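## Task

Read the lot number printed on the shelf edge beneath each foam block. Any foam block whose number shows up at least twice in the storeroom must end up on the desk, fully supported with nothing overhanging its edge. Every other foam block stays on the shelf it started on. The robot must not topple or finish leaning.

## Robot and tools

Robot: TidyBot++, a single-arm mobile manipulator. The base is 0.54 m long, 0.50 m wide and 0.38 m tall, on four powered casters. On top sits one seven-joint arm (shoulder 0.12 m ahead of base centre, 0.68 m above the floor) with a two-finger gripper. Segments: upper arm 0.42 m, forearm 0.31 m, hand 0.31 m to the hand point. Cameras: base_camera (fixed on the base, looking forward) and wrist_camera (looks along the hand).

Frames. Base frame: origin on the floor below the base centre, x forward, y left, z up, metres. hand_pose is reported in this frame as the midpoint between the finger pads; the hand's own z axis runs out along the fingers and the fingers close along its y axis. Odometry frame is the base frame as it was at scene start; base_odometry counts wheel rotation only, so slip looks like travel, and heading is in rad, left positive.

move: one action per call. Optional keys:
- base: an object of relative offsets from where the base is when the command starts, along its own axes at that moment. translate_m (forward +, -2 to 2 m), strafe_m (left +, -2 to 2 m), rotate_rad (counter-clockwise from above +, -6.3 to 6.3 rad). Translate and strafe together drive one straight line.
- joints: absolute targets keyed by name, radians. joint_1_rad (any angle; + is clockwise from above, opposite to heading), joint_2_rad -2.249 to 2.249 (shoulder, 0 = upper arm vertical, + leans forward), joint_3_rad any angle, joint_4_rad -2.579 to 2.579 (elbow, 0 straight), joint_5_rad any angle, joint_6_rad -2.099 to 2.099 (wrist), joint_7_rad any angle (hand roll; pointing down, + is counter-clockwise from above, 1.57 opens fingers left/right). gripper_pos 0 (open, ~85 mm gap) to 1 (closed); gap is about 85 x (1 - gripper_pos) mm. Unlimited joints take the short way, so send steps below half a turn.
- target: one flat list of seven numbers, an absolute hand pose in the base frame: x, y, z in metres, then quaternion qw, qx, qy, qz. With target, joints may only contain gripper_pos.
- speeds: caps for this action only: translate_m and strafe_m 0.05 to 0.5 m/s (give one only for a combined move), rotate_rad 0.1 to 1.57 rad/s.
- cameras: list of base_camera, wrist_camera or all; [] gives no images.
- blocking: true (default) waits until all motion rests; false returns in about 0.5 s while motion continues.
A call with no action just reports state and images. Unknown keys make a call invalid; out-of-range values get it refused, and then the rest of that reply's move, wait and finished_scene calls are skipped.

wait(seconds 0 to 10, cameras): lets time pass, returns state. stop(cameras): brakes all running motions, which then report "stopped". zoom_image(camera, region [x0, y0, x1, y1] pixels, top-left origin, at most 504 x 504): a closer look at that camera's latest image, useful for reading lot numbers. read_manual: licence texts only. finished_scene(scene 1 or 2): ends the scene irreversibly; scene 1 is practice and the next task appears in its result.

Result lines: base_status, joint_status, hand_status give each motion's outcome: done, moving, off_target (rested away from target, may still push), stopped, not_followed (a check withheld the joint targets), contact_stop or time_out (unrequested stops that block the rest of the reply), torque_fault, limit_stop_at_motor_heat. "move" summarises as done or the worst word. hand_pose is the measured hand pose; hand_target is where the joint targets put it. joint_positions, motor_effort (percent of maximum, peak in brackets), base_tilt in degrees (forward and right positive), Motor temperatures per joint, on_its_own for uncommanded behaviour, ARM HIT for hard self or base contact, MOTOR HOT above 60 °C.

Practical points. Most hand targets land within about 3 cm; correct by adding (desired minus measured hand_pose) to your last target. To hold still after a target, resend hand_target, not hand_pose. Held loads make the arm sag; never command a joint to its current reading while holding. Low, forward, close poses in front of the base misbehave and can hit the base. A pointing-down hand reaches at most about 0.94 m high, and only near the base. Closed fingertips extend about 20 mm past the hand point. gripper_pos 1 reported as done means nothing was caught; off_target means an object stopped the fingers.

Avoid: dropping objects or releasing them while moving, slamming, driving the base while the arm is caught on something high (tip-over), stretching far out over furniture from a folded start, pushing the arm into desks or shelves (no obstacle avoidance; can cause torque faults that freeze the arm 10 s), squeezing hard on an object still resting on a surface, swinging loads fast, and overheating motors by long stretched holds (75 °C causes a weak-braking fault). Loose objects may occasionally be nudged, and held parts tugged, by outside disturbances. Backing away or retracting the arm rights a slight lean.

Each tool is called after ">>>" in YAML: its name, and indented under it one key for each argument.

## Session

>>> move:
  joints: {"joint_1_rad": 0.0, "joint_2_rad": -1.02, "joint_3_rad": 3.157, "joint_4_rad": -2.521, "joint_5_rad": 0.0, "joint_6_rad": -0.345, "joint_7_rad": 1.57}
  cameras: ["wrist_camera", "base_camera"]

Scene clock: 2.23 s.
Motor temperatures (°C): [37 35 30 37 40 37 42]
move: done
base_odometry: x=+0.000 y=+0.000 heading=+0.000
base_tilt: forward=-0.4 right=+0.6
base_status: not commanded
joint_positions: joint_1_rad=-0.020 joint_2_rad=-1.002 joint_3_rad=+3.140 joint_4_rad=-2.523 joint_5_rad=-0.004 joint_6_rad=-0.403 joint_7_rad=+1.592 gripper_pos=+0.000
joint_status: all done
motor_effort: joint_1_rad=+0(2) joint_2_rad=+9(10) joint_3_rad=+1(2) joint_4_rad=+22(23) joint_5_rad=+0(2) joint_6_rad=+8(9) joint_7_rad=+0(1)
hand_pose: x=+0.3705 y=+0.0072 z=+0.8167 quat_wxyz=(-0.001, +0.820, +0.016, +0.572) (m; base frame)
hand_target: x=+0.3737 y=-0.0028 z=+0.8395 quat_wxyz=(-0.003, +0.797, -0.007, +0.603) (m; base frame)
hand_status: not commanded
pictures: base_camera, wrist_camera
Images, in order (width x height): base_camera 644x364, wrist_camera 644x476.

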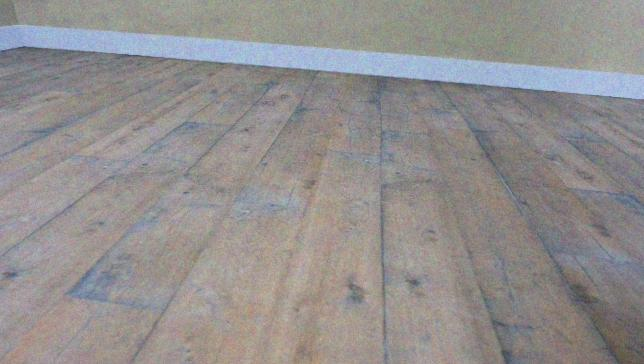

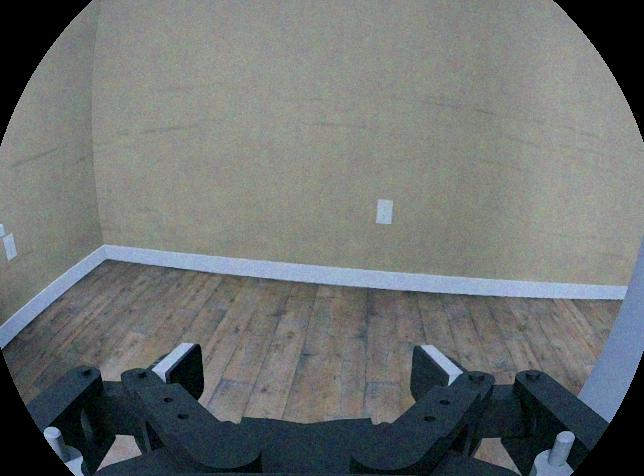

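>>> move:
  joints: {"joint_1_rad": 1.57}
  cameras: ["wrist_camera"]

>>> move:
  joints: {"joint_1_rad": 3.14}
  cameras: ["wrist_camera"]

>>> move:
  joints: {"joint_1_rad": 4.71}
  cameras: ["wrist_camera"]

Scene clock: 6.00 s.
Motor temperatures (°C): [37 35 30 37 40 37 42]
move: done
base_odometry: x=+0.000 y=+0.000 heading=+0.000
base_tilt: forward=-0.3 right=+0.6
base_status: not commanded
joint_positions: joint_1_rad=+1.552 joint_2_rad=-1.002 joint_3_rad=+3.141 joint_4_rad=-2.523 joint_5_rad=-0.004 joint_6_rad=-0.400 joint_7_rad=+1.592 gripper_pos=+0.000
joint_status: all done
motor_effort: joint_1_rad=+0(2) joint_2_rad=+9(10) joint_3_rad=+1(1) joint_4_rad=+23(23) joint_5_rad=+1(1) joint_6_rad=+8(9) joint_7_rad=+0(1)
hand_pose: x=+0.1259 y=-0.2518 z=+0.8174 quat_wxyz=(+0.404, +0.590, -0.568, +0.406) (m; base frame)
hand_target: x=+0.1164 y=-0.2547 z=+0.8395 quat_wxyz=(+0.424, +0.559, -0.569, +0.429) (m; base frame)
hand_status: not commanded
pictures: wrist_camera
Images, in order (width x height): wrist_camera 644x476.

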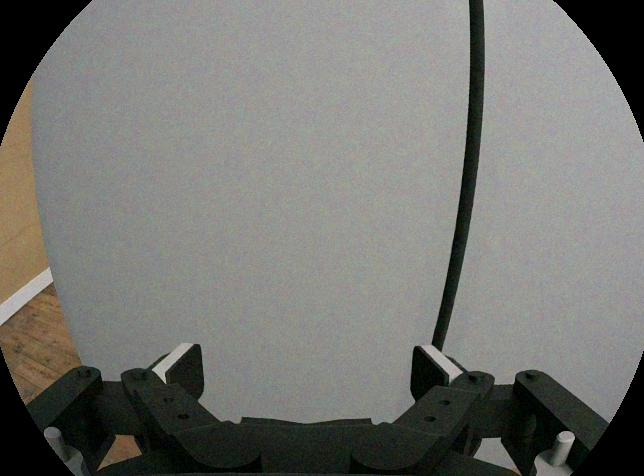

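Scene clock: 8.80 s.
Motor temperatures (°C): [37 35 30 37 40 37 42]
move: done
base_odometry: x=+0.000 y=+0.000 heading=+0.000
base_tilt: forward=-0.4 right=+0.6
base_status: not commanded
joint_positions: joint_1_rad=+3.122 joint_2_rad=-1.002 joint_3_rad=+3.141 joint_4_rad=-2.523 joint_5_rad=-0.004 joint_6_rad=-0.400 joint_7_rad=+1.592 gripper_pos=+0.000
joint_status: all done
motor_effort: joint_1_rad=+0(2) joint_2_rad=+10(10) joint_3_rad=+1(1) joint_4_rad=+23(23) joint_5_rad=+1(1) joint_6_rad=+8(9) joint_7_rad=+0(1)
hand_pose: x=-0.1328 y=-0.0070 z=+0.8175 quat_wxyz=(+0.573, +0.016, -0.819, +0.002) (m; base frame)
hand_target: x=-0.1357 y=+0.0024 z=+0.8395 quat_wxyz=(+0.603, -0.007, -0.797, +0.004) (m; base frame)
hand_status: not commanded
pictures: wrist_camera
Images, in order (width x height): wrist_camera 644x476.

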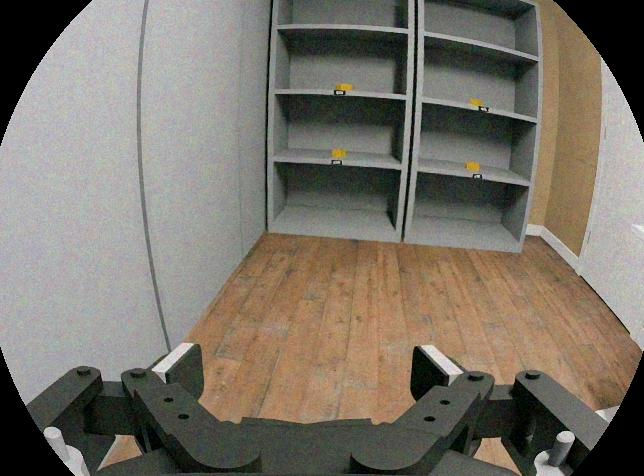

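Scene clock: 11.60 s.
Motor temperatures (°C): [37 35 30 37 40 37 42]
move: done
base_odometry: x=+0.000 y=+0.000 heading=+0.000
base_tilt: forward=-0.3 right=+0.6
base_status: not commanded
joint_positions: joint_1_rad=+4.692 joint_2_rad=-1.002 joint_3_rad=+3.141 joint_4_rad=-2.523 joint_5_rad=-0.004 joint_6_rad=-0.400 joint_7_rad=+1.592 gripper_pos=+0.000
joint_status: all done
motor_effort: joint_1_rad=-1(2) joint_2_rad=+10(10) joint_3_rad=+1(1) joint_4_rad=+22(23) joint_5_rad=+1(1) joint_6_rad=+8(9) joint_7_rad=+0(1)
hand_pose: x=+0.1118 y=+0.2518 z=+0.8176 quat_wxyz=(+0.407, -0.568, -0.591, -0.404) (m; base frame)
hand_target: x=+0.1212 y=+0.2547 z=+0.8395 quat_wxyz=(+0.429, -0.568, -0.559, -0.424) (m; base frame)
hand_status: not commanded
pictures: wrist_camera
Images, in order (width x height): wrist_camera 644x476.

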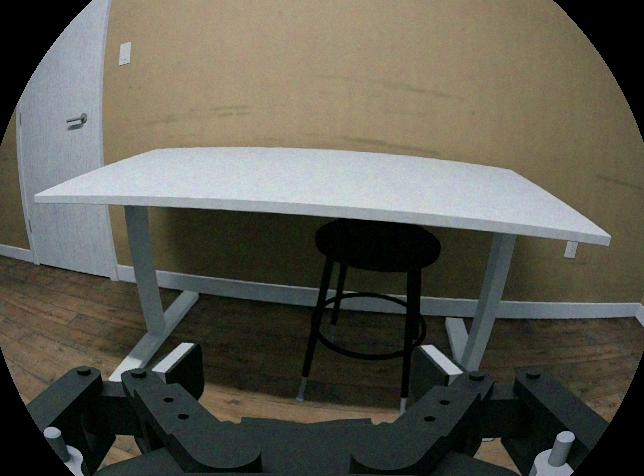

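>>> move:
  base: {"translate_m": -1.873, "strafe_m": 0.97, "rotate_rad": -0.14}
  joints: {"joint_1_rad": 3.123}
  cameras: ["wrist_camera"]

Scene clock: 19.93 s.
Motor temperatures (°C): [37 35 30 37 40 37 42]
move: done
base_odometry: x=-1.873 y=+0.970 heading=-0.141
base_tilt: forward=-0.4 right=+0.6
base_status: done
joint_positions: joint_1_rad=+3.141 joint_2_rad=-1.005 joint_3_rad=+3.146 joint_4_rad=-2.523 joint_5_rad=-0.004 joint_6_rad=-0.398 joint_7_rad=+1.592 gripper_pos=+0.000
joint_status: all done
motor_effort: joint_1_rad=+0(2) joint_2_rad=+9(11) joint_3_rad=+1(1) joint_4_rad=+22(23) joint_5_rad=+1(1) joint_6_rad=+8(9) joint_7_rad=+0(1)
hand_pose: x=-0.1327 y=-0.0009 z=+0.8188 quat_wxyz=(+0.575, +0.005, -0.818, -0.003) (m; base frame)
hand_target: x=-0.1357 y=-0.0020 z=+0.8395 quat_wxyz=(+0.603, +0.000, -0.797, +0.009) (m; base frame)
hand_status: not commanded
pictures: wrist_camera
Images, in order (width x height): wrist_camera 644x476.

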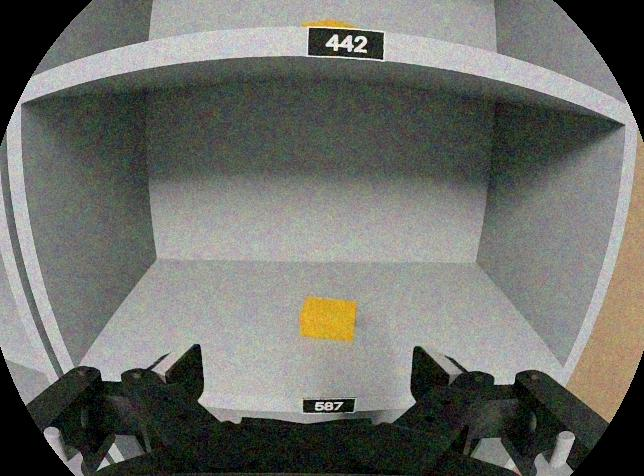

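>>> move:
  base: {"strafe_m": -1.0}
  cameras: ["wrist_camera"]

Scene clock: 23.40 s.
Motor temperatures (°C): [37 35 30 37 40 37 42]
move: done
base_odometry: x=-2.014 y=-0.020 heading=-0.142
base_tilt: forward=-0.3 right=+0.6
base_status: done
joint_positions: joint_1_rad=+3.139 joint_2_rad=-1.005 joint_3_rad=+3.147 joint_4_rad=-2.523 joint_5_rad=-0.004 joint_6_rad=-0.398 joint_7_rad=+1.592 gripper_pos=+0.000
joint_status: not commanded
motor_effort: joint_1_rad=-1(1) joint_2_rad=+9(10) joint_3_rad=+1(2) joint_4_rad=+22(23) joint_5_rad=+1(1) joint_6_rad=+8(9) joint_7_rad=+0(1)
hand_pose: x=-0.1327 y=-0.0011 z=+0.8190 quat_wxyz=(+0.575, +0.006, -0.818, -0.002) (m; base frame)
hand_target: x=-0.1357 y=-0.0020 z=+0.8395 quat_wxyz=(+0.603, +0.000, -0.797, +0.009) (m; base frame)
hand_status: not commanded
pictures: wrist_camera
Images, in order (width x height): wrist_camera 644x476.

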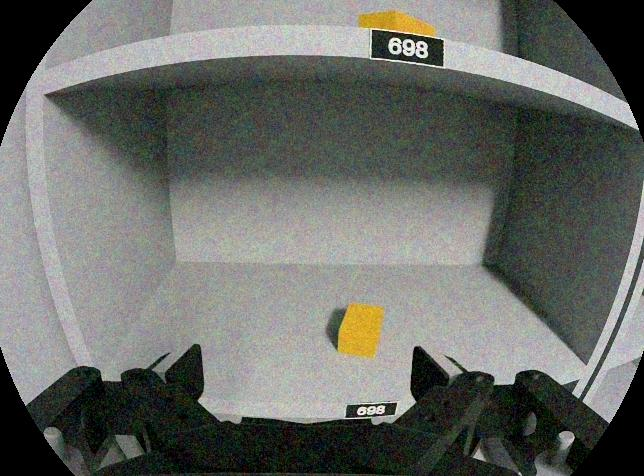

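>>> zoom_image:
  camera: "wrist_camera"
  region: [310, 285, 410, 425]

>>> zoom_image:
  camera: "wrist_camera"
  region: [340, 0, 460, 80]

Scaled by 3.600.

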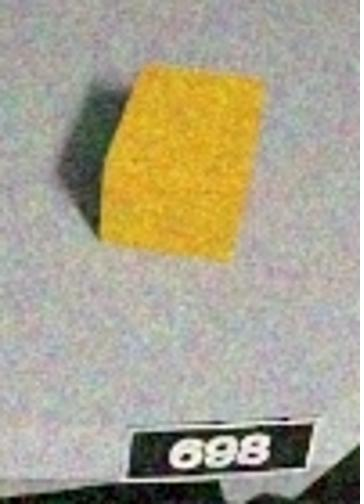

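Scaled by 4.200.

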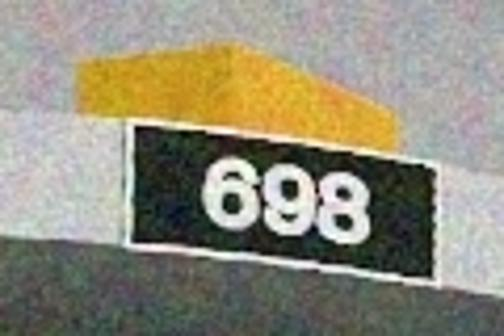

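>>> move:
  base: {"translate_m": 0.16, "strafe_m": -0.158}
  joints: {"joint_1_rad": 3.447, "joint_2_rad": 0.86, "joint_4_rad": -0.986, "joint_6_rad": -0.616, "joint_7_rad": 1.57}
  cameras: ["wrist_camera"]

Scene clock: 30.90 s.
Motor temperatures (°C): [37 35 30 37 40 37 42]
move: time_out
base_odometry: x=-1.888 y=-0.185 heading=-0.131
base_tilt: forward=-0.4 right=+0.6
base_status: translate_m time_out (by the wheels' count: +0.148 of +0.160); strafe_m time_out (by the wheels' count: -0.146 of -0.158)
joint_positions: joint_1_rad=+3.431 joint_2_rad=+0.837 joint_3_rad=+3.146 joint_4_rad=-0.998 joint_5_rad=-0.004 joint_6_rad=-0.570 joint_7_rad=+1.593 gripper_pos=+0.000
joint_status: all done
motor_effort: joint_1_rad=-1(5) joint_2_rad=-46(53) joint_3_rad=+0(7) joint_4_rad=+21(34) joint_5_rad=+1(2) joint_6_rad=+6(13) joint_7_rad=+0(4)
hand_pose: x=-0.6715 y=+0.2364 z=+0.6510 quat_wxyz=(+0.356, -0.127, -0.924, -0.056) (m; base frame)
hand_target: x=-0.6581 y=+0.2528 z=+0.6287 quat_wxyz=(+0.328, -0.147, -0.931, -0.058) (m; base frame)
hand_status: not commanded
pictures: wrist_camera
Images, in order (width x height): wrist_camera 644x476.

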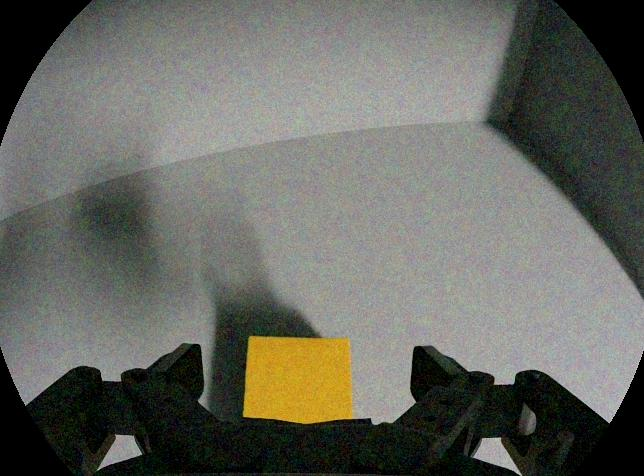

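>>> move:
  joints: {"joint_2_rad": 0.915}
  cameras: []

>>> move:
  joints: {"joint_2_rad": 0.935}
  cameras: ["wrist_camera"]

Scene clock: 36.63 s.
Motor temperatures (°C): [37 35 30 37 40 37 42]
move: done
base_odometry: x=-1.888 y=-0.185 heading=-0.131
base_tilt: forward=-0.4 right=+0.6
base_status: not commanded
joint_positions: joint_1_rad=+3.431 joint_2_rad=+0.890 joint_3_rad=+3.146 joint_4_rad=-0.995 joint_5_rad=-0.004 joint_6_rad=-0.571 joint_7_rad=+1.593 gripper_pos=+0.000
joint_status: all done
motor_effort: joint_1_rad=+0(1) joint_2_rad=-46(49) joint_3_rad=+0(1) joint_4_rad=+19(21) joint_5_rad=+1(1) joint_6_rad=+6(6) joint_7_rad=+0(1)
hand_pose: x=-0.6695 y=+0.2358 z=+0.6084 quat_wxyz=(+0.332, -0.128, -0.933, -0.053) (m; base frame)
hand_target: x=-0.6541 y=+0.2516 z=+0.5838 quat_wxyz=(+0.303, -0.148, -0.940, -0.054) (m; base frame)
hand_status: not commanded
pictures: none
No camera images: "cameras" was empty.

Scene clock: 37.30 s.
Motor temperatures (°C): [37 35 30 37 40 37 42]
move: done
base_odometry: x=-1.888 y=-0.185 heading=-0.131
base_tilt: forward=-0.4 right=+0.6
base_status: not commanded
joint_positions: joint_1_rad=+3.431 joint_2_rad=+0.902 joint_3_rad=+3.146 joint_4_rad=-0.995 joint_5_rad=-0.004 joint_6_rad=-0.571 joint_7_rad=+1.593 gripper_pos=+0.000
joint_status: all done
motor_effort: joint_1_rad=+0(1) joint_2_rad=-47(48) joint_3_rad=+0(1) joint_4_rad=+20(20) joint_5_rad=+1(1) joint_6_rad=+6(6) joint_7_rad=+0(0)
hand_pose: x=-0.6685 y=+0.2356 z=+0.5982 quat_wxyz=(+0.326, -0.128, -0.935, -0.052) (m; base frame)
hand_target: x=-0.6521 y=+0.2509 z=+0.5676 quat_wxyz=(+0.293, -0.148, -0.943, -0.052) (m; base frame)
hand_status: not commanded
pictures: wrist_camera
Images, in order (width x height): wrist_camera 644x476.

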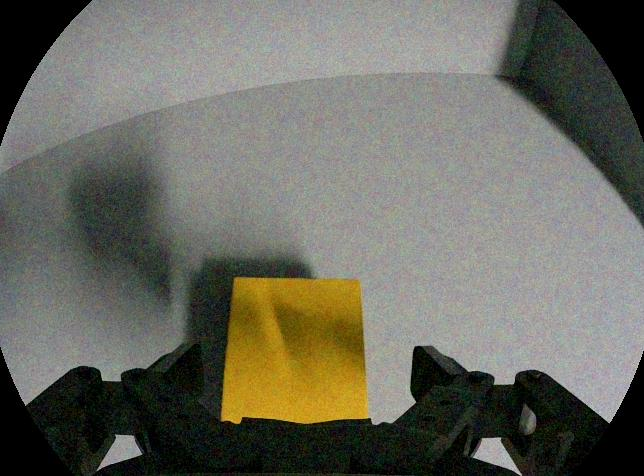

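>>> move:
  joints: {"joint_2_rad": 0.953}
  cameras: []

>>> move:
  joints: {"gripper_pos": 0.5}
  cameras: ["wrist_camera"]

Scene clock: 38.27 s.
Motor temperatures (°C): [37 36 30 37 40 37 42]
move: done
base_odometry: x=-1.888 y=-0.185 heading=-0.131
base_tilt: forward=-0.4 right=+0.6
base_status: not commanded
joint_positions: joint_1_rad=+3.431 joint_2_rad=+0.920 joint_3_rad=+3.146 joint_4_rad=-0.995 joint_5_rad=-0.004 joint_6_rad=-0.571 joint_7_rad=+1.593 gripper_pos=+0.000
joint_status: all done
motor_effort: joint_1_rad=+0(1) joint_2_rad=-48(49) joint_3_rad=-1(1) joint_4_rad=+19(21) joint_5_rad=+1(1) joint_6_rad=+6(6) joint_7_rad=+0(0)
hand_pose: x=-0.6670 y=+0.2351 z=+0.5841 quat_wxyz=(+0.318, -0.128, -0.938, -0.051) (m; base frame)
hand_target: x=-0.6500 y=+0.2503 z=+0.5530 quat_wxyz=(+0.285, -0.148, -0.946, -0.051) (m; base frame)
hand_status: not commanded
pictures: none
No camera images: "cameras" was empty.

Scene clock: 39.10 s.
Motor temperatures (°C): [37 36 30 37 40 37 42]
move: off_target
base_odometry: x=-1.888 y=-0.185 heading=-0.131
base_tilt: forward=-0.4 right=+0.6
base_status: not commanded
joint_positions: joint_1_rad=+3.431 joint_2_rad=+0.920 joint_3_rad=+3.146 joint_4_rad=-0.992 joint_5_rad=-0.004 joint_6_rad=-0.571 joint_7_rad=+1.593 gripper_pos=+0.418
joint_status: gripper_pos off_target (ended at +0.418, target +0.500)
motor_effort: joint_1_rad=+0(1) joint_2_rad=-44(48) joint_3_rad=+0(1) joint_4_rad=+18(21) joint_5_rad=+0(1) joint_6_rad=+4(6) joint_7_rad=+0(1)
hand_pose: x=-0.6679 y=+0.2354 z=+0.5854 quat_wxyz=(+0.319, -0.128, -0.938, -0.051) (m; base frame)
hand_target: x=-0.6500 y=+0.2503 z=+0.5530 quat_wxyz=(+0.285, -0.148, -0.946, -0.051) (m; base frame)
hand_status: not commanded
pictures: wrist_camera
Images, in order (width x height): wrist_camera 644x476.

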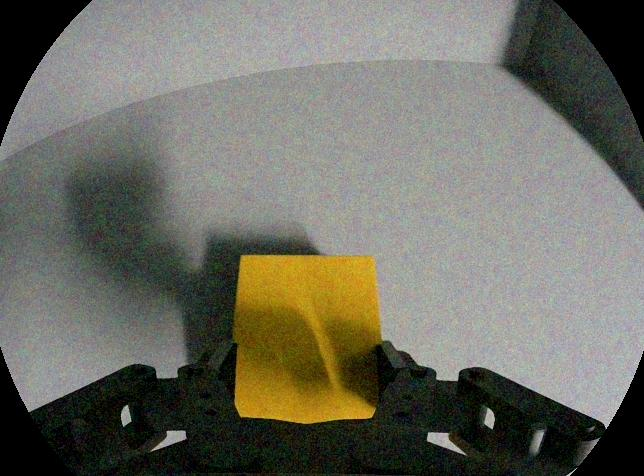

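>>> move:
  joints: {"joint_2_rad": 0.855, "gripper_pos": 0.6}
  cameras: ["wrist_camera"]

Scene clock: 41.50 s.
Motor temperatures (°C): [37 36 30 37 40 37 42]
move: off_target
base_odometry: x=-1.888 y=-0.185 heading=-0.131
base_tilt: forward=-0.4 right=+0.6
base_status: not commanded
joint_positions: joint_1_rad=+3.431 joint_2_rad=+0.837 joint_3_rad=+3.146 joint_4_rad=-0.990 joint_5_rad=-0.004 joint_6_rad=-0.573 joint_7_rad=+1.593 gripper_pos=+0.418
joint_status: gripper_pos off_target (ended at +0.418, target +0.600); the others done
motor_effort: joint_1_rad=+0(1) joint_2_rad=-46(51) joint_3_rad=+0(1) joint_4_rad=+20(21) joint_5_rad=+1(1) joint_6_rad=+6(7) joint_7_rad=+0(0)
hand_pose: x=-0.6731 y=+0.2369 z=+0.6546 quat_wxyz=(+0.358, -0.127, -0.923, -0.057) (m; base frame)
hand_target: x=-0.6583 y=+0.2529 z=+0.6327 quat_wxyz=(+0.331, -0.146, -0.931, -0.058) (m; base frame)
hand_status: not commanded
pictures: wrist_camera
Images, in order (width x height): wrist_camera 644x476.

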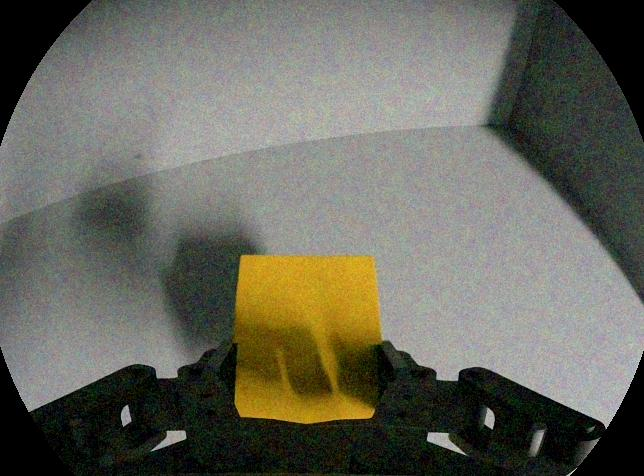

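>>> move:
  base: {"translate_m": 0.80, "strafe_m": 0.79}
  blocking: false
  cameras: []

>>> wait:
  seconds: 0.8
  cameras: []

>>> move:
  joints: {"joint_1_rad": 5.255, "joint_2_rad": 0.20, "joint_4_rad": -1.391, "joint_6_rad": -0.783}
  cameras: ["wrist_camera"]

Scene clock: 42.17 s.
Motor temperatures (°C): [37 36 30 37 40 37 42]
move: moving
base_odometry: x=-1.824 y=-0.137 heading=-0.131
base_tilt: forward=-0.4 right=+0.6
base_status: translate_m moving; strafe_m moving
joint_positions: joint_1_rad=+3.431 joint_2_rad=+0.837 joint_3_rad=+3.146 joint_4_rad=-0.990 joint_5_rad=-0.004 joint_6_rad=-0.574 joint_7_rad=+1.593 gripper_pos=+0.418
joint_status: not commanded
motor_effort: joint_1_rad=+3(5) joint_2_rad=-48(48) joint_3_rad=+1(2) joint_4_rad=+20(21) joint_5_rad=+1(1) joint_6_rad=+6(7) joint_7_rad=+0(0)
hand_pose: x=-0.6731 y=+0.2366 z=+0.6545 quat_wxyz=(+0.358, -0.126, -0.923, -0.057) (m; base frame)
hand_target: x=-0.6583 y=+0.2529 z=+0.6327 quat_wxyz=(+0.331, -0.146, -0.931, -0.058) (m; base frame)
hand_status: not commanded
pictures: none
No camera images: "cameras" was empty.

Scene clock: 42.97 s.
Motor temperatures (°C): [37 36 30 37 40 37 42]
earlier move: moving
base_odometry: x=-1.483 y=+0.121 heading=-0.131
base_tilt: forward=-0.4 right=+0.6
base_status: translate_m moving; strafe_m moving
joint_positions: joint_1_rad=+3.437 joint_2_rad=+0.837 joint_3_rad=+3.147 joint_4_rad=-0.990 joint_5_rad=-0.004 joint_6_rad=-0.574 joint_7_rad=+1.593 gripper_pos=+0.418
joint_status: not commanded
motor_effort: joint_1_rad=-1(5) joint_2_rad=-46(48) joint_3_rad=-1(2) joint_4_rad=+21(21) joint_5_rad=+1(1) joint_6_rad=+6(7) joint_7_rad=+0(1)
hand_pose: x=-0.6717 y=+0.2413 z=+0.6545 quat_wxyz=(+0.358, -0.129, -0.923, -0.058) (m; base frame)
hand_target: x=-0.6583 y=+0.2529 z=+0.6327 quat_wxyz=(+0.331, -0.146, -0.931, -0.058) (m; base frame)
hand_status: not commanded
wait: 0.80 s; no rest
pictures: none
No camera images: "cameras" was empty.

Scene clock: 45.93 s.
Motor temperatures (°C): [37 36 30 37 40 37 42]
move: done
base_odometry: x=-0.992 y=+0.493 heading=-0.132
base_tilt: forward=-0.3 right=+0.6
base_status: done
joint_positions: joint_1_rad=+5.241 joint_2_rad=+0.204 joint_3_rad=+3.160 joint_4_rad=-1.359 joint_5_rad=-0.004 joint_6_rad=-0.734 joint_7_rad=+1.593 gripper_pos=+0.418
joint_status: all done
motor_effort: joint_1_rad=-1(6) joint_2_rad=-28(49) joint_3_rad=+0(3) joint_4_rad=+22(22) joint_5_rad=+1(1) joint_6_rad=+6(8) joint_7_rad=+0(1)
hand_pose: x=+0.4452 y=+0.5419 z=+0.8891 quat_wxyz=(+0.197, -0.790, -0.456, -0.359) (m; base frame)
hand_target: x=+0.4425 y=+0.5222 z=+0.8638 quat_wxyz=(+0.181, -0.811, -0.450, -0.328) (m; base frame)
hand_status: not commanded
pictures: wrist_camera
Images, in order (width x height): wrist_camera 644x476.

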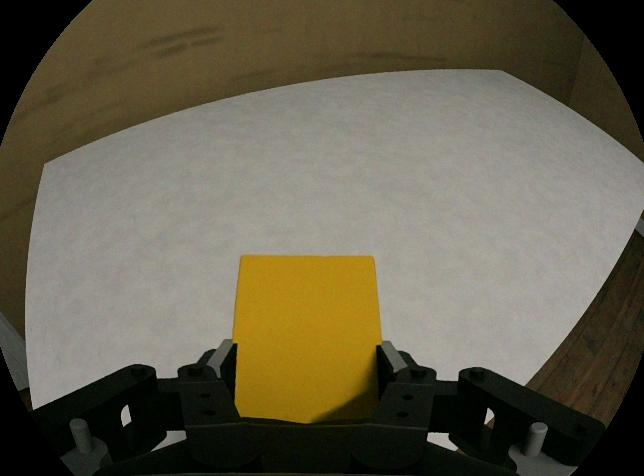

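>>> move:
  base: {"strafe_m": 0.09}
  joints: {"joint_2_rad": 0.365}
  cameras: []

>>> move:
  joints: {"joint_2_rad": 0.41}
  cameras: ["wrist_camera"]

Scene clock: 48.90 s.
Motor temperatures (°C): [37 36 30 37 40 37 42]
move: done
base_odometry: x=-0.979 y=+0.582 heading=-0.132
base_tilt: forward=-0.3 right=+0.6
base_status: done
joint_positions: joint_1_rad=+5.243 joint_2_rad=+0.357 joint_3_rad=+3.160 joint_4_rad=-1.371 joint_5_rad=-0.004 joint_6_rad=-0.738 joint_7_rad=+1.593 gripper_pos=+0.418
joint_status: all done
motor_effort: joint_1_rad=+0(3) joint_2_rad=-33(39) joint_3_rad=+0(2) joint_4_rad=+20(22) joint_5_rad=+1(1) joint_6_rad=+6(8) joint_7_rad=+0(1)
hand_pose: x=+0.4562 y=+0.5583 z=+0.7840 quat_wxyz=(+0.158, -0.818, -0.471, -0.291) (m; base frame)
hand_target: x=+0.4536 y=+0.5406 z=+0.7605 quat_wxyz=(+0.142, -0.835, -0.464, -0.261) (m; base frame)
hand_status: not commanded
pictures: none
No camera images: "cameras" was empty.

Scene clock: 49.60 s.
Motor temperatures (°C): [37 36 30 37 40 37 42]
move: done
base_odometry: x=-0.979 y=+0.582 heading=-0.132
base_tilt: forward=-0.3 right=+0.6
base_status: not commanded
joint_positions: joint_1_rad=+5.243 joint_2_rad=+0.377 joint_3_rad=+3.160 joint_4_rad=-1.371 joint_5_rad=-0.004 joint_6_rad=-0.738 joint_7_rad=+1.593 gripper_pos=+0.418
joint_status: all done
motor_effort: joint_1_rad=-1(1) joint_2_rad=-29(34) joint_3_rad=+0(1) joint_4_rad=+17(21) joint_5_rad=+1(1) joint_6_rad=+4(6) joint_7_rad=+0(1)
hand_pose: x=+0.4572 y=+0.5601 z=+0.7708 quat_wxyz=(+0.153, -0.820, -0.473, -0.283) (m; base frame)
hand_target: x=+0.4551 y=+0.5431 z=+0.7318 quat_wxyz=(+0.131, -0.840, -0.467, -0.242) (m; base frame)
hand_status: not commanded
pictures: wrist_camera
Images, in order (width x height): wrist_camera 644x476.

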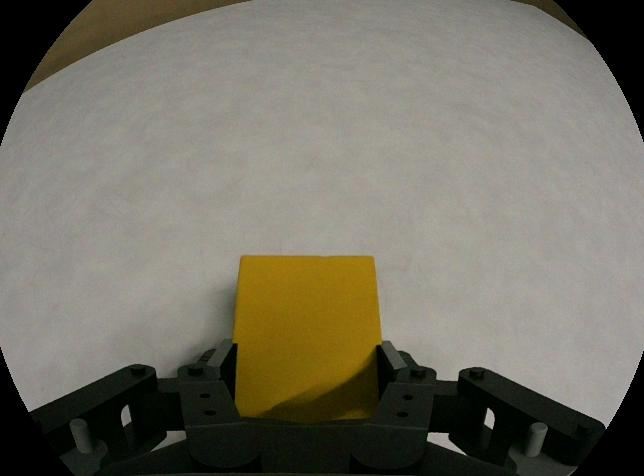

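>>> move:
  joints: {"joint_2_rad": 0.40, "gripper_pos": 0.37}
  cameras: []

>>> move:
  joints: {"gripper_pos": 0.08}
  cameras: ["wrist_camera"]

Scene clock: 50.47 s.
Motor temperatures (°C): [37 36 30 37 40 37 42]
move: done
base_odometry: x=-0.979 y=+0.582 heading=-0.132
base_tilt: forward=-0.3 right=+0.6
base_status: not commanded
joint_positions: joint_1_rad=+5.243 joint_2_rad=+0.377 joint_3_rad=+3.160 joint_4_rad=-1.371 joint_5_rad=-0.004 joint_6_rad=-0.741 joint_7_rad=+1.593 gripper_pos=+0.369
joint_status: all done
motor_effort: joint_1_rad=-1(1) joint_2_rad=-32(33) joint_3_rad=+0(0) joint_4_rad=+19(20) joint_5_rad=+1(1) joint_6_rad=+5(6) joint_7_rad=+0(1)
hand_pose: x=+0.4568 y=+0.5594 z=+0.7699 quat_wxyz=(+0.153, -0.821, -0.473, -0.282) (m; base frame)
hand_target: x=+0.4548 y=+0.5426 z=+0.7382 quat_wxyz=(+0.134, -0.839, -0.467, -0.246) (m; base frame)
hand_status: not commanded
pictures: none
No camera images: "cameras" was empty.

Scene clock: 51.17 s.
Motor temperatures (°C): [37 36 30 37 40 37 42]
move: done
base_odometry: x=-0.979 y=+0.582 heading=-0.132
base_tilt: forward=-0.3 right=+0.5
base_status: not commanded
joint_positions: joint_1_rad=+5.243 joint_2_rad=+0.377 joint_3_rad=+3.160 joint_4_rad=-1.371 joint_5_rad=-0.004 joint_6_rad=-0.741 joint_7_rad=+1.593 gripper_pos=+0.080
joint_status: all done
motor_effort: joint_1_rad=-1(1) joint_2_rad=-32(34) joint_3_rad=+0(0) joint_4_rad=+20(21) joint_5_rad=+1(1) joint_6_rad=+6(6) joint_7_rad=+0(1)
hand_pose: x=+0.4568 y=+0.5594 z=+0.7699 quat_wxyz=(+0.153, -0.821, -0.473, -0.282) (m; base frame)
hand_target: x=+0.4548 y=+0.5426 z=+0.7382 quat_wxyz=(+0.134, -0.839, -0.467, -0.246) (m; base frame)
hand_status: not commanded
pictures: wrist_camera
Images, in order (width x height): wrist_camera 644x476.

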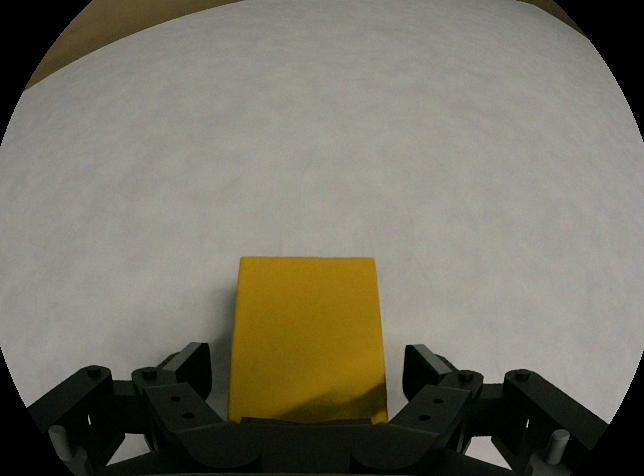

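>>> move:
  joints: {"joint_2_rad": 0.05, "gripper_pos": 0.0}
  blocking: false
  cameras: []

>>> move:
  base: {"translate_m": -0.60, "strafe_m": -0.49}
  joints: {"joint_2_rad": -0.10, "joint_4_rad": -1.20, "joint_6_rad": -1.40}
  cameras: ["wrist_camera"]

Scene clock: 54.73 s.
Motor temperatures (°C): [37 36 30 37 40 37 42]
move: moving
base_odometry: x=-0.979 y=+0.582 heading=-0.132
base_tilt: forward=-0.3 right=+0.5
base_status: not commanded
joint_positions: joint_1_rad=+5.243 joint_2_rad=+0.301 joint_3_rad=+3.160 joint_4_rad=-1.371 joint_5_rad=-0.004 joint_6_rad=-0.741 joint_7_rad=+1.593 gripper_pos=+0.000
joint_status: joint_2_rad moving; the others done
motor_effort: joint_1_rad=+0(1) joint_2_rad=-34(36) joint_3_rad=+0(0) joint_4_rad=+22(22) joint_5_rad=+1(1) joint_6_rad=+6(6) joint_7_rad=+0(1)
hand_pose: x=+0.4525 y=+0.5520 z=+0.8196 quat_wxyz=(+0.170, -0.810, -0.466, -0.313) (m; base frame)
hand_target: x=+0.4480 y=+0.5314 z=+0.8225 quat_wxyz=(+0.165, -0.821, -0.456, -0.301) (m; base frame)
hand_status: not commanded
pictures: none
No camera images: "cameras" was empty.

Scene clock: 57.43 s.
Motor temperatures (°C): [37 36 30 37 40 37 42]
move: done
base_odometry: x=-1.639 y=+0.175 heading=-0.132
base_tilt: forward=-0.4 right=+0.6
base_status: done
joint_positions: joint_1_rad=+5.244 joint_2_rad=-0.104 joint_3_rad=+3.160 joint_4_rad=-1.215 joint_5_rad=-0.004 joint_6_rad=-1.353 joint_7_rad=+1.593 gripper_pos=+0.000
joint_status: all done
motor_effort: joint_1_rad=+0(2) joint_2_rad=-14(34) joint_3_rad=+0(1) joint_4_rad=+18(22) joint_5_rad=+1(1) joint_6_rad=+6(7) joint_7_rad=+0(1)
hand_pose: x=+0.3439 y=+0.3705 z=+0.9974 quat_wxyz=(+0.162, -0.818, -0.470, -0.291) (m; base frame)
hand_target: x=+0.3431 y=+0.3607 z=+0.9937 quat_wxyz=(+0.154, -0.830, -0.460, -0.275) (m; base frame)
hand_status: not commanded
pictures: wrist_camera
Images, in order (width x height): wrist_camera 644x476.

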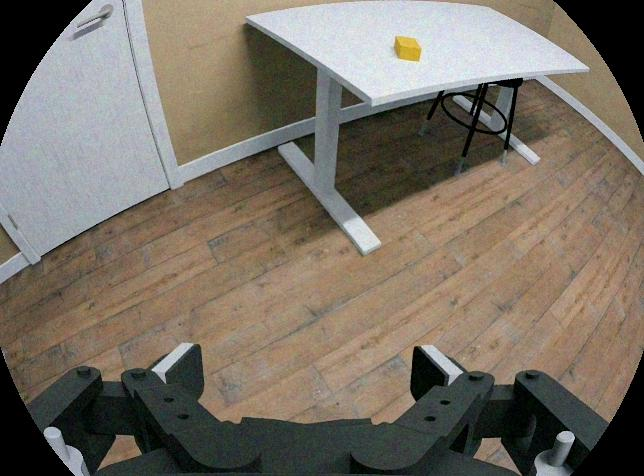

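>>> move:
  base: {"rotate_rad": 3.133}
  joints: {"joint_1_rad": 6.738, "joint_2_rad": 0.088, "joint_4_rad": -0.69, "joint_6_rad": -1.69, "joint_7_rad": 1.03}
  cameras: ["wrist_camera"]

Scene clock: 61.40 s.
Motor temperatures (°C): [37 36 30 37 40 37 42]
move: done
base_odometry: x=-1.639 y=+0.175 heading=+3.000
base_tilt: forward=-0.3 right=+0.6
base_status: done
joint_positions: joint_1_rad=+6.720 joint_2_rad=+0.070 joint_3_rad=+3.160 joint_4_rad=-0.708 joint_5_rad=-0.004 joint_6_rad=-1.640 joint_7_rad=+1.073 gripper_pos=+0.000
joint_status: all done
motor_effort: joint_1_rad=+0(2) joint_2_rad=-18(21) joint_3_rad=+0(2) joint_4_rad=+15(20) joint_5_rad=+1(2) joint_6_rad=+5(7) joint_7_rad=+0(1)
hand_pose: x=+0.5303 y=-0.1979 z=+1.0920 quat_wxyz=(+0.009, -0.832, +0.428, -0.354) (m; base frame)
hand_target: x=+0.5228 y=-0.2031 z=+1.0816 quat_wxyz=(+0.011, -0.826, +0.457, -0.330) (m; base frame)
hand_status: not commanded
pictures: wrist_camera
Images, in order (width x height): wrist_camera 644x476.

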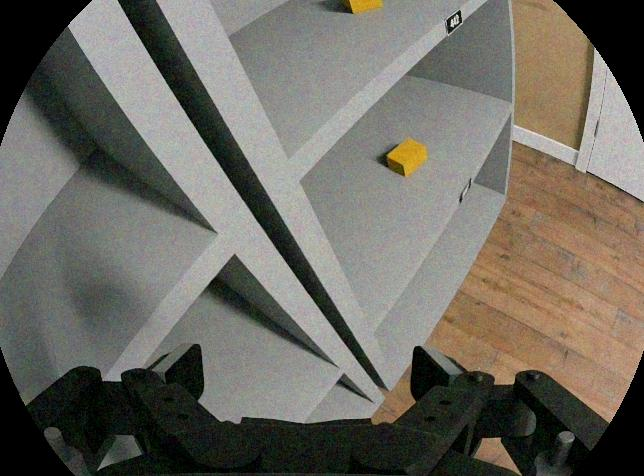

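>>> move:
  base: {"translate_m": 0.20, "strafe_m": 0.36}
  cameras: ["wrist_camera"]

Scene clock: 63.83 s.
Motor temperatures (°C): [37 36 30 37 40 37 42]
move: done
base_odometry: x=-1.888 y=-0.153 heading=+3.001
base_tilt: forward=-0.3 right=+0.6
base_status: done
joint_positions: joint_1_rad=+6.729 joint_2_rad=+0.071 joint_3_rad=+3.157 joint_4_rad=-0.707 joint_5_rad=-0.004 joint_6_rad=-1.641 joint_7_rad=+1.073 gripper_pos=+0.000
joint_status: not commanded
motor_effort: joint_1_rad=+0(3) joint_2_rad=-18(20) joint_3_rad=+0(3) joint_4_rad=+16(17) joint_5_rad=+1(2) joint_6_rad=+6(7) joint_7_rad=+0(0)
hand_pose: x=+0.5290 y=-0.2005 z=+1.0921 quat_wxyz=(+0.008, -0.830, +0.431, -0.354) (m; base frame)
hand_target: x=+0.5228 y=-0.2031 z=+1.0816 quat_wxyz=(+0.011, -0.826, +0.457, -0.330) (m; base frame)
hand_status: not commanded
pictures: wrist_camera
Images, in order (width x height): wrist_camera 644x476.

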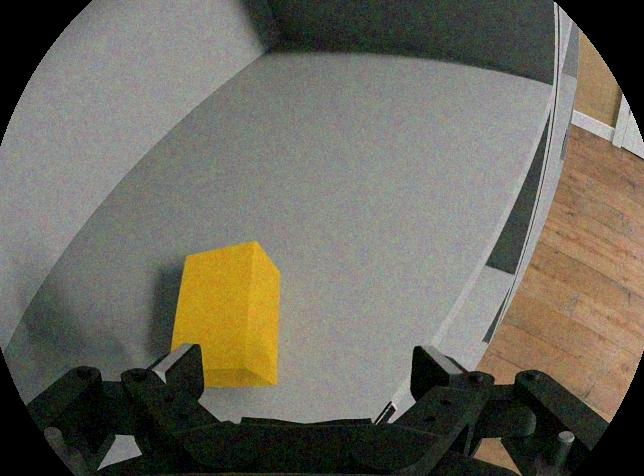

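>>> move:
  base: {"translate_m": 0.11, "strafe_m": 0.014}
  joints: {"joint_1_rad": 6.764, "joint_2_rad": 0.19, "joint_4_rad": -0.391, "joint_6_rad": -2.079, "joint_7_rad": 1.219}
  cameras: ["wrist_camera"]

Scene clock: 69.50 s.
Motor temperatures (°C): [37 36 30 37 40 37 42]
move: done
base_odometry: x=-1.999 y=-0.151 heading=+3.001
base_tilt: forward=-0.3 right=+0.6
base_status: done
joint_positions: joint_1_rad=+6.745 joint_2_rad=+0.178 joint_3_rad=+3.157 joint_4_rad=-0.410 joint_5_rad=-0.004 joint_6_rad=-2.027 joint_7_rad=+1.176 gripper_pos=+0.000
joint_status: all done
motor_effort: joint_1_rad=-1(3) joint_2_rad=-17(22) joint_3_rad=+0(1) joint_4_rad=+12(17) joint_5_rad=+1(1) joint_6_rad=+4(7) joint_7_rad=+0(1)
hand_pose: x=+0.4810 y=-0.1829 z=+1.0881 quat_wxyz=(-0.010, -0.876, +0.406, -0.260) (m; base frame)
hand_target: x=+0.4688 y=-0.1864 z=+1.0819 quat_wxyz=(-0.019, -0.885, +0.399, -0.238) (m; base frame)
hand_status: not commanded
pictures: wrist_camera
Images, in order (width x height): wrist_camera 644x476.

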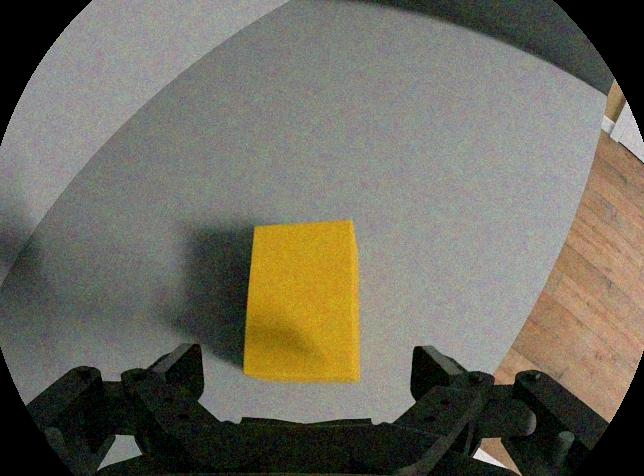

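>>> move:
  joints: {"joint_2_rad": 0.303}
  cameras: ["wrist_camera"]

Scene clock: 71.50 s.
Motor temperatures (°C): [37 36 30 37 40 37 42]
move: done
base_odometry: x=-1.999 y=-0.151 heading=+3.001
base_tilt: forward=-0.3 right=+0.6
base_status: not commanded
joint_positions: joint_1_rad=+6.745 joint_2_rad=+0.296 joint_3_rad=+3.157 joint_4_rad=-0.404 joint_5_rad=-0.004 joint_6_rad=-2.031 joint_7_rad=+1.176 gripper_pos=+0.000
joint_status: all done
motor_effort: joint_1_rad=+0(1) joint_2_rad=-23(28) joint_3_rad=+0(0) joint_4_rad=+13(15) joint_5_rad=+1(1) joint_6_rad=+4(5) joint_7_rad=+0(1)
hand_pose: x=+0.5205 y=-0.2026 z=+1.0394 quat_wxyz=(-0.009, -0.888, +0.412, -0.204) (m; base frame)
hand_target: x=+0.5066 y=-0.2061 z=+1.0346 quat_wxyz=(-0.015, -0.896, +0.404, -0.183) (m; base frame)
hand_status: not commanded
pictures: wrist_camera
Images, in order (width x height): wrist_camera 644x476.

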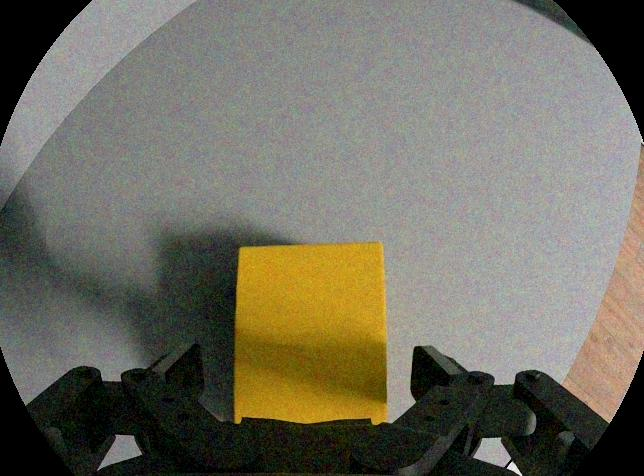

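>>> move:
  joints: {"gripper_pos": 0.5}
  cameras: []

>>> move:
  joints: {"joint_2_rad": 0.18, "gripper_pos": 0.6}
  cameras: ["wrist_camera"]

Scene clock: 72.47 s.
Motor temperatures (°C): [37 36 30 37 40 37 42]
move: off_target
base_odometry: x=-1.999 y=-0.151 heading=+3.001
base_tilt: forward=-0.3 right=+0.6
base_status: not commanded
joint_positions: joint_1_rad=+6.745 joint_2_rad=+0.293 joint_3_rad=+3.157 joint_4_rad=-0.400 joint_5_rad=-0.004 joint_6_rad=-2.032 joint_7_rad=+1.176 gripper_pos=+0.424
joint_status: gripper_pos off_target (ended at +0.424, target +0.500)
motor_effort: joint_1_rad=+0(1) joint_2_rad=-24(24) joint_3_rad=+0(0) joint_4_rad=+14(14) joint_5_rad=+1(1) joint_6_rad=+4(4) joint_7_rad=+0(0)
hand_pose: x=+0.5194 y=-0.2022 z=+1.0418 quat_wxyz=(-0.009, -0.888, +0.411, -0.207) (m; base frame)
hand_target: x=+0.5066 y=-0.2061 z=+1.0346 quat_wxyz=(-0.015, -0.896, +0.404, -0.183) (m; base frame)
hand_status: not commanded
pictures: none
No camera images: "cameras" was empty.

Scene clock: 73.73 s.
Motor temperatures (°C): [37 36 30 37 40 37 42]
move: off_target
base_odometry: x=-1.999 y=-0.151 heading=+3.001
base_tilt: forward=-0.3 right=+0.6
base_status: not commanded
joint_positions: joint_1_rad=+6.745 joint_2_rad=+0.169 joint_3_rad=+3.157 joint_4_rad=-0.399 joint_5_rad=-0.004 joint_6_rad=-2.034 joint_7_rad=+1.176 gripper_pos=+0.424
joint_status: gripper_pos off_target (ended at +0.424, target +0.600); the others done
motor_effort: joint_1_rad=+0(1) joint_2_rad=-19(27) joint_3_rad=+0(0) joint_4_rad=+12(15) joint_5_rad=+0(1) joint_6_rad=+5(6) joint_7_rad=+0(1)
hand_pose: x=+0.4760 y=-0.1805 z=+1.0944 quat_wxyz=(-0.011, -0.874, +0.405, -0.266) (m; base frame)
hand_target: x=+0.4652 y=-0.1845 z=+1.0858 quat_wxyz=(-0.019, -0.884, +0.399, -0.243) (m; base frame)
hand_status: not commanded
pictures: wrist_camera
Images, in order (width x height): wrist_camera 644x476.

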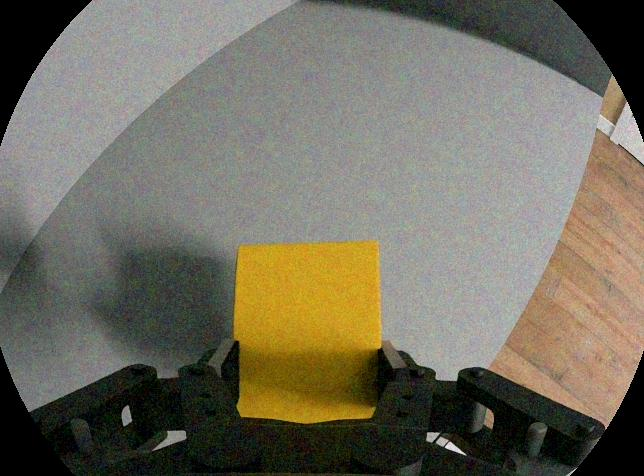

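>>> move:
  base: {"translate_m": -1.83, "strafe_m": -0.80}
  blocking: false
  cameras: []

>>> wait:
  seconds: 0.9
  cameras: []

>>> move:
  joints: {"joint_1_rad": 7.873, "joint_2_rad": 0.27, "joint_4_rad": -1.167, "joint_6_rad": -1.0835}
  cameras: ["wrist_camera"]

Scene clock: 75.67 s.
Motor temperatures (°C): [37 36 30 37 40 37 42]
move: moving
base_odometry: x=-1.935 y=-0.133 heading=+3.001
base_tilt: forward=-0.3 right=+0.6
base_status: translate_m moving; strafe_m moving
joint_positions: joint_1_rad=+6.746 joint_2_rad=+0.171 joint_3_rad=+3.157 joint_4_rad=-0.399 joint_5_rad=-0.004 joint_6_rad=-2.034 joint_7_rad=+1.176 gripper_pos=+0.424
joint_status: not commanded
motor_effort: joint_1_rad=+0(2) joint_2_rad=-21(21) joint_3_rad=+0(1) joint_4_rad=+13(13) joint_5_rad=+1(2) joint_6_rad=+4(5) joint_7_rad=+0(0)
hand_pose: x=+0.4763 y=-0.1813 z=+1.0938 quat_wxyz=(-0.011, -0.874, +0.406, -0.265) (m; base frame)
hand_target: x=+0.4652 y=-0.1845 z=+1.0858 quat_wxyz=(-0.019, -0.884, +0.399, -0.243) (m; base frame)
hand_status: not commanded
pictures: none
No camera images: "cameras" was empty.

Scene clock: 76.57 s.
Motor temperatures (°C): [37 36 30 37 40 37 42]
earlier move: moving
base_odometry: x=-1.543 y=-0.024 heading=+3.001
base_tilt: forward=-0.3 right=+0.6
base_status: translate_m moving; strafe_m moving
joint_positions: joint_1_rad=+6.748 joint_2_rad=+0.171 joint_3_rad=+3.157 joint_4_rad=-0.399 joint_5_rad=-0.004 joint_6_rad=-2.034 joint_7_rad=+1.176 gripper_pos=+0.424
joint_status: not commanded
motor_effort: joint_1_rad=+0(2) joint_2_rad=-18(21) joint_3_rad=+0(1) joint_4_rad=+13(13) joint_5_rad=+1(2) joint_6_rad=+5(5) joint_7_rad=+0(1)
hand_pose: x=+0.4761 y=-0.1820 z=+1.0936 quat_wxyz=(-0.011, -0.874, +0.407, -0.265) (m; base frame)
hand_target: x=+0.4652 y=-0.1845 z=+1.0858 quat_wxyz=(-0.019, -0.884, +0.399, -0.243) (m; base frame)
hand_status: not commanded
wait: 0.90 s; no rest
pictures: none
No camera images: "cameras" was empty.

Scene clock: 80.37 s.
Motor temperatures (°C): [37 36 30 37 40 37 42]
move: done
base_odometry: x=-0.075 y=+0.384 heading=+3.001
base_tilt: forward=-0.4 right=+0.6
base_status: done
joint_positions: joint_1_rad=+7.864 joint_2_rad=+0.246 joint_3_rad=+3.157 joint_4_rad=-1.137 joint_5_rad=-0.004 joint_6_rad=-1.137 joint_7_rad=+1.176 gripper_pos=+0.424
joint_status: all done
motor_effort: joint_1_rad=+0(2) joint_2_rad=-29(30) joint_3_rad=+0(1) joint_4_rad=+20(21) joint_5_rad=+1(2) joint_6_rad=+5(6) joint_7_rad=+0(1)
hand_pose: x=+0.1074 y=-0.5925 z=+0.8952 quat_wxyz=(-0.172, -0.518, +0.799, -0.252) (m; base frame)
hand_target: x=+0.1007 y=-0.6048 z=+0.8761 quat_wxyz=(-0.181, -0.532, +0.789, -0.246) (m; base frame)
hand_status: not commanded
pictures: wrist_camera
Images, in order (width x height): wrist_camera 644x476.

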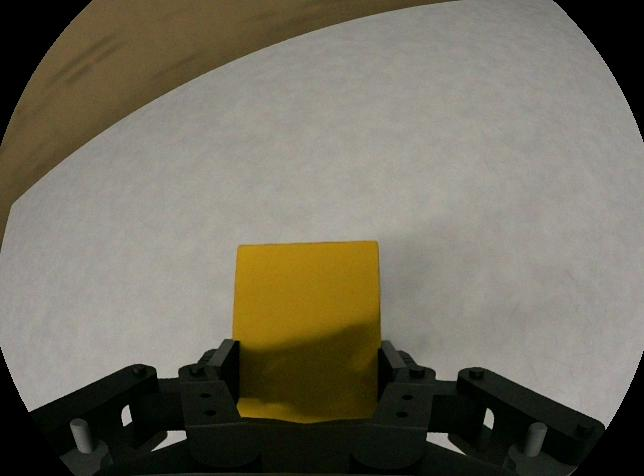

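>>> move:
  joints: {"joint_2_rad": 0.435}
  cameras: []

>>> move:
  joints: {"joint_2_rad": 0.465}
  cameras: ["wrist_camera"]

Scene clock: 82.17 s.
Motor temperatures (°C): [37 36 30 37 40 37 42]
move: done
base_odometry: x=-0.075 y=+0.384 heading=+3.001
base_tilt: forward=-0.4 right=+0.6
base_status: not commanded
joint_positions: joint_1_rad=+7.864 joint_2_rad=+0.425 joint_3_rad=+3.157 joint_4_rad=-1.147 joint_5_rad=-0.004 joint_6_rad=-1.136 joint_7_rad=+1.176 gripper_pos=+0.424
joint_status: all done
motor_effort: joint_1_rad=-1(1) joint_2_rad=-34(38) joint_3_rad=+0(0) joint_4_rad=+19(22) joint_5_rad=+1(1) joint_6_rad=+4(6) joint_7_rad=+0(1)
hand_pose: x=+0.1071 y=-0.6188 z=+0.7821 quat_wxyz=(-0.122, -0.532, +0.819, -0.177) (m; base frame)
hand_target: x=+0.1002 y=-0.6285 z=+0.7741 quat_wxyz=(-0.135, -0.545, +0.807, -0.181) (m; base frame)
hand_status: not commanded
pictures: none
No camera images: "cameras" was empty.

Scene clock: 82.87 s.
Motor temperatures (°C): [37 36 30 37 40 37 42]
move: done
base_odometry: x=-0.075 y=+0.384 heading=+3.001
base_tilt: forward=-0.4 right=+0.6
base_status: not commanded
joint_positions: joint_1_rad=+7.864 joint_2_rad=+0.441 joint_3_rad=+3.157 joint_4_rad=-1.147 joint_5_rad=-0.004 joint_6_rad=-1.136 joint_7_rad=+1.176 gripper_pos=+0.424
joint_status: all done
motor_effort: joint_1_rad=-1(1) joint_2_rad=-33(36) joint_3_rad=+0(0) joint_4_rad=+19(20) joint_5_rad=+0(1) joint_6_rad=+4(4) joint_7_rad=+0(1)
hand_pose: x=+0.1071 y=-0.6203 z=+0.7727 quat_wxyz=(-0.118, -0.533, +0.820, -0.171) (m; base frame)
hand_target: x=+0.1002 y=-0.6310 z=+0.7551 quat_wxyz=(-0.127, -0.547, +0.810, -0.169) (m; base frame)
hand_status: not commanded
pictures: wrist_camera
Images, in order (width x height): wrist_camera 644x476.

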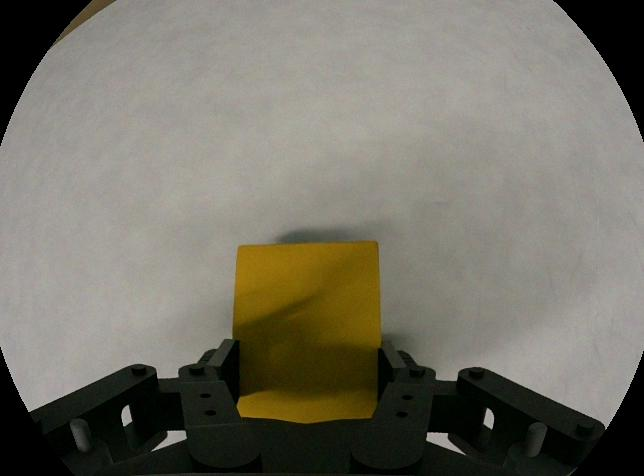

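>>> move:
  joints: {"joint_2_rad": 0.482}
  cameras: ["wrist_camera"]

Scene clock: 83.53 s.
Motor temperatures (°C): [37 36 30 37 40 37 42]
move: off_target
base_odometry: x=-0.075 y=+0.384 heading=+3.001
base_tilt: forward=-0.4 right=+0.6
base_status: not commanded
joint_positions: joint_1_rad=+7.864 joint_2_rad=+0.441 joint_3_rad=+3.157 joint_4_rad=-1.147 joint_5_rad=-0.004 joint_6_rad=-1.136 joint_7_rad=+1.176 gripper_pos=+0.424
joint_status: joint_2_rad off_target (ended at +0.441, target +0.482)
motor_effort: joint_1_rad=-1(1) joint_2_rad=-29(34) joint_3_rad=+0(1) joint_4_rad=+17(19) joint_5_rad=+1(1) joint_6_rad=+4(5) joint_7_rad=+0(0)
hand_pose: x=+0.1071 y=-0.6204 z=+0.7724 quat_wxyz=(-0.118, -0.533, +0.820, -0.171) (m; base frame)
hand_target: x=+0.1002 y=-0.6322 z=+0.7444 quat_wxyz=(-0.122, -0.548, +0.811, -0.163) (m; base frame)
hand_status: not commanded
pictures: wrist_camera
Images, in order (width x height): wrist_camera 644x476.

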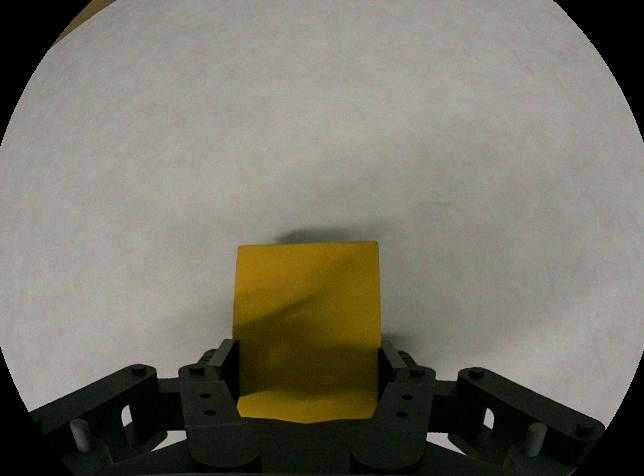

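>>> move:
  joints: {"joint_2_rad": 0.468, "gripper_pos": 0.375}
  cameras: []

>>> move:
  joints: {"gripper_pos": 0.08}
  cameras: ["wrist_camera"]

Scene clock: 84.40 s.
Motor temperatures (°C): [37 36 30 37 40 37 42]
move: done
base_odometry: x=-0.075 y=+0.384 heading=+3.001
base_tilt: forward=-0.4 right=+0.6
base_status: not commanded
joint_positions: joint_1_rad=+7.864 joint_2_rad=+0.443 joint_3_rad=+3.157 joint_4_rad=-1.147 joint_5_rad=-0.004 joint_6_rad=-1.135 joint_7_rad=+1.176 gripper_pos=+0.374
joint_status: all done
motor_effort: joint_1_rad=+0(1) joint_2_rad=-31(34) joint_3_rad=+0(1) joint_4_rad=+18(19) joint_5_rad=+1(1) joint_6_rad=+4(5) joint_7_rad=+0(0)
hand_pose: x=+0.1071 y=-0.6208 z=+0.7716 quat_wxyz=(-0.118, -0.533, +0.820, -0.170) (m; base frame)
hand_target: x=+0.1002 y=-0.6312 z=+0.7533 quat_wxyz=(-0.126, -0.547, +0.810, -0.168) (m; base frame)
hand_status: not commanded
pictures: none
No camera images: "cameras" was empty.

Scene clock: 85.10 s.
Motor temperatures (°C): [37 36 30 37 40 37 42]
move: done
base_odometry: x=-0.075 y=+0.384 heading=+3.001
base_tilt: forward=-0.4 right=+0.6
base_status: not commanded
joint_positions: joint_1_rad=+7.864 joint_2_rad=+0.443 joint_3_rad=+3.157 joint_4_rad=-1.147 joint_5_rad=-0.004 joint_6_rad=-1.134 joint_7_rad=+1.176 gripper_pos=+0.080
joint_status: all done
motor_effort: joint_1_rad=+0(1) joint_2_rad=-34(35) joint_3_rad=+0(0) joint_4_rad=+19(21) joint_5_rad=+1(1) joint_6_rad=+3(4) joint_7_rad=+0(1)
hand_pose: x=+0.1071 y=-0.6210 z=+0.7713 quat_wxyz=(-0.118, -0.533, +0.820, -0.170) (m; base frame)
hand_target: x=+0.1002 y=-0.6312 z=+0.7533 quat_wxyz=(-0.126, -0.547, +0.810, -0.168) (m; base frame)
hand_status: not commanded
pictures: wrist_camera
Images, in order (width x height): wrist_camera 644x476.

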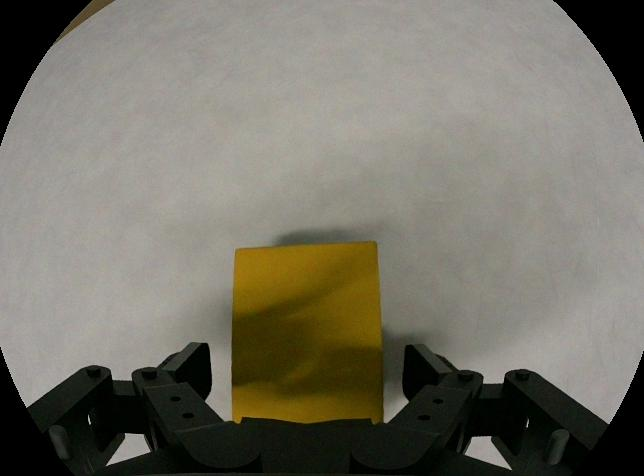

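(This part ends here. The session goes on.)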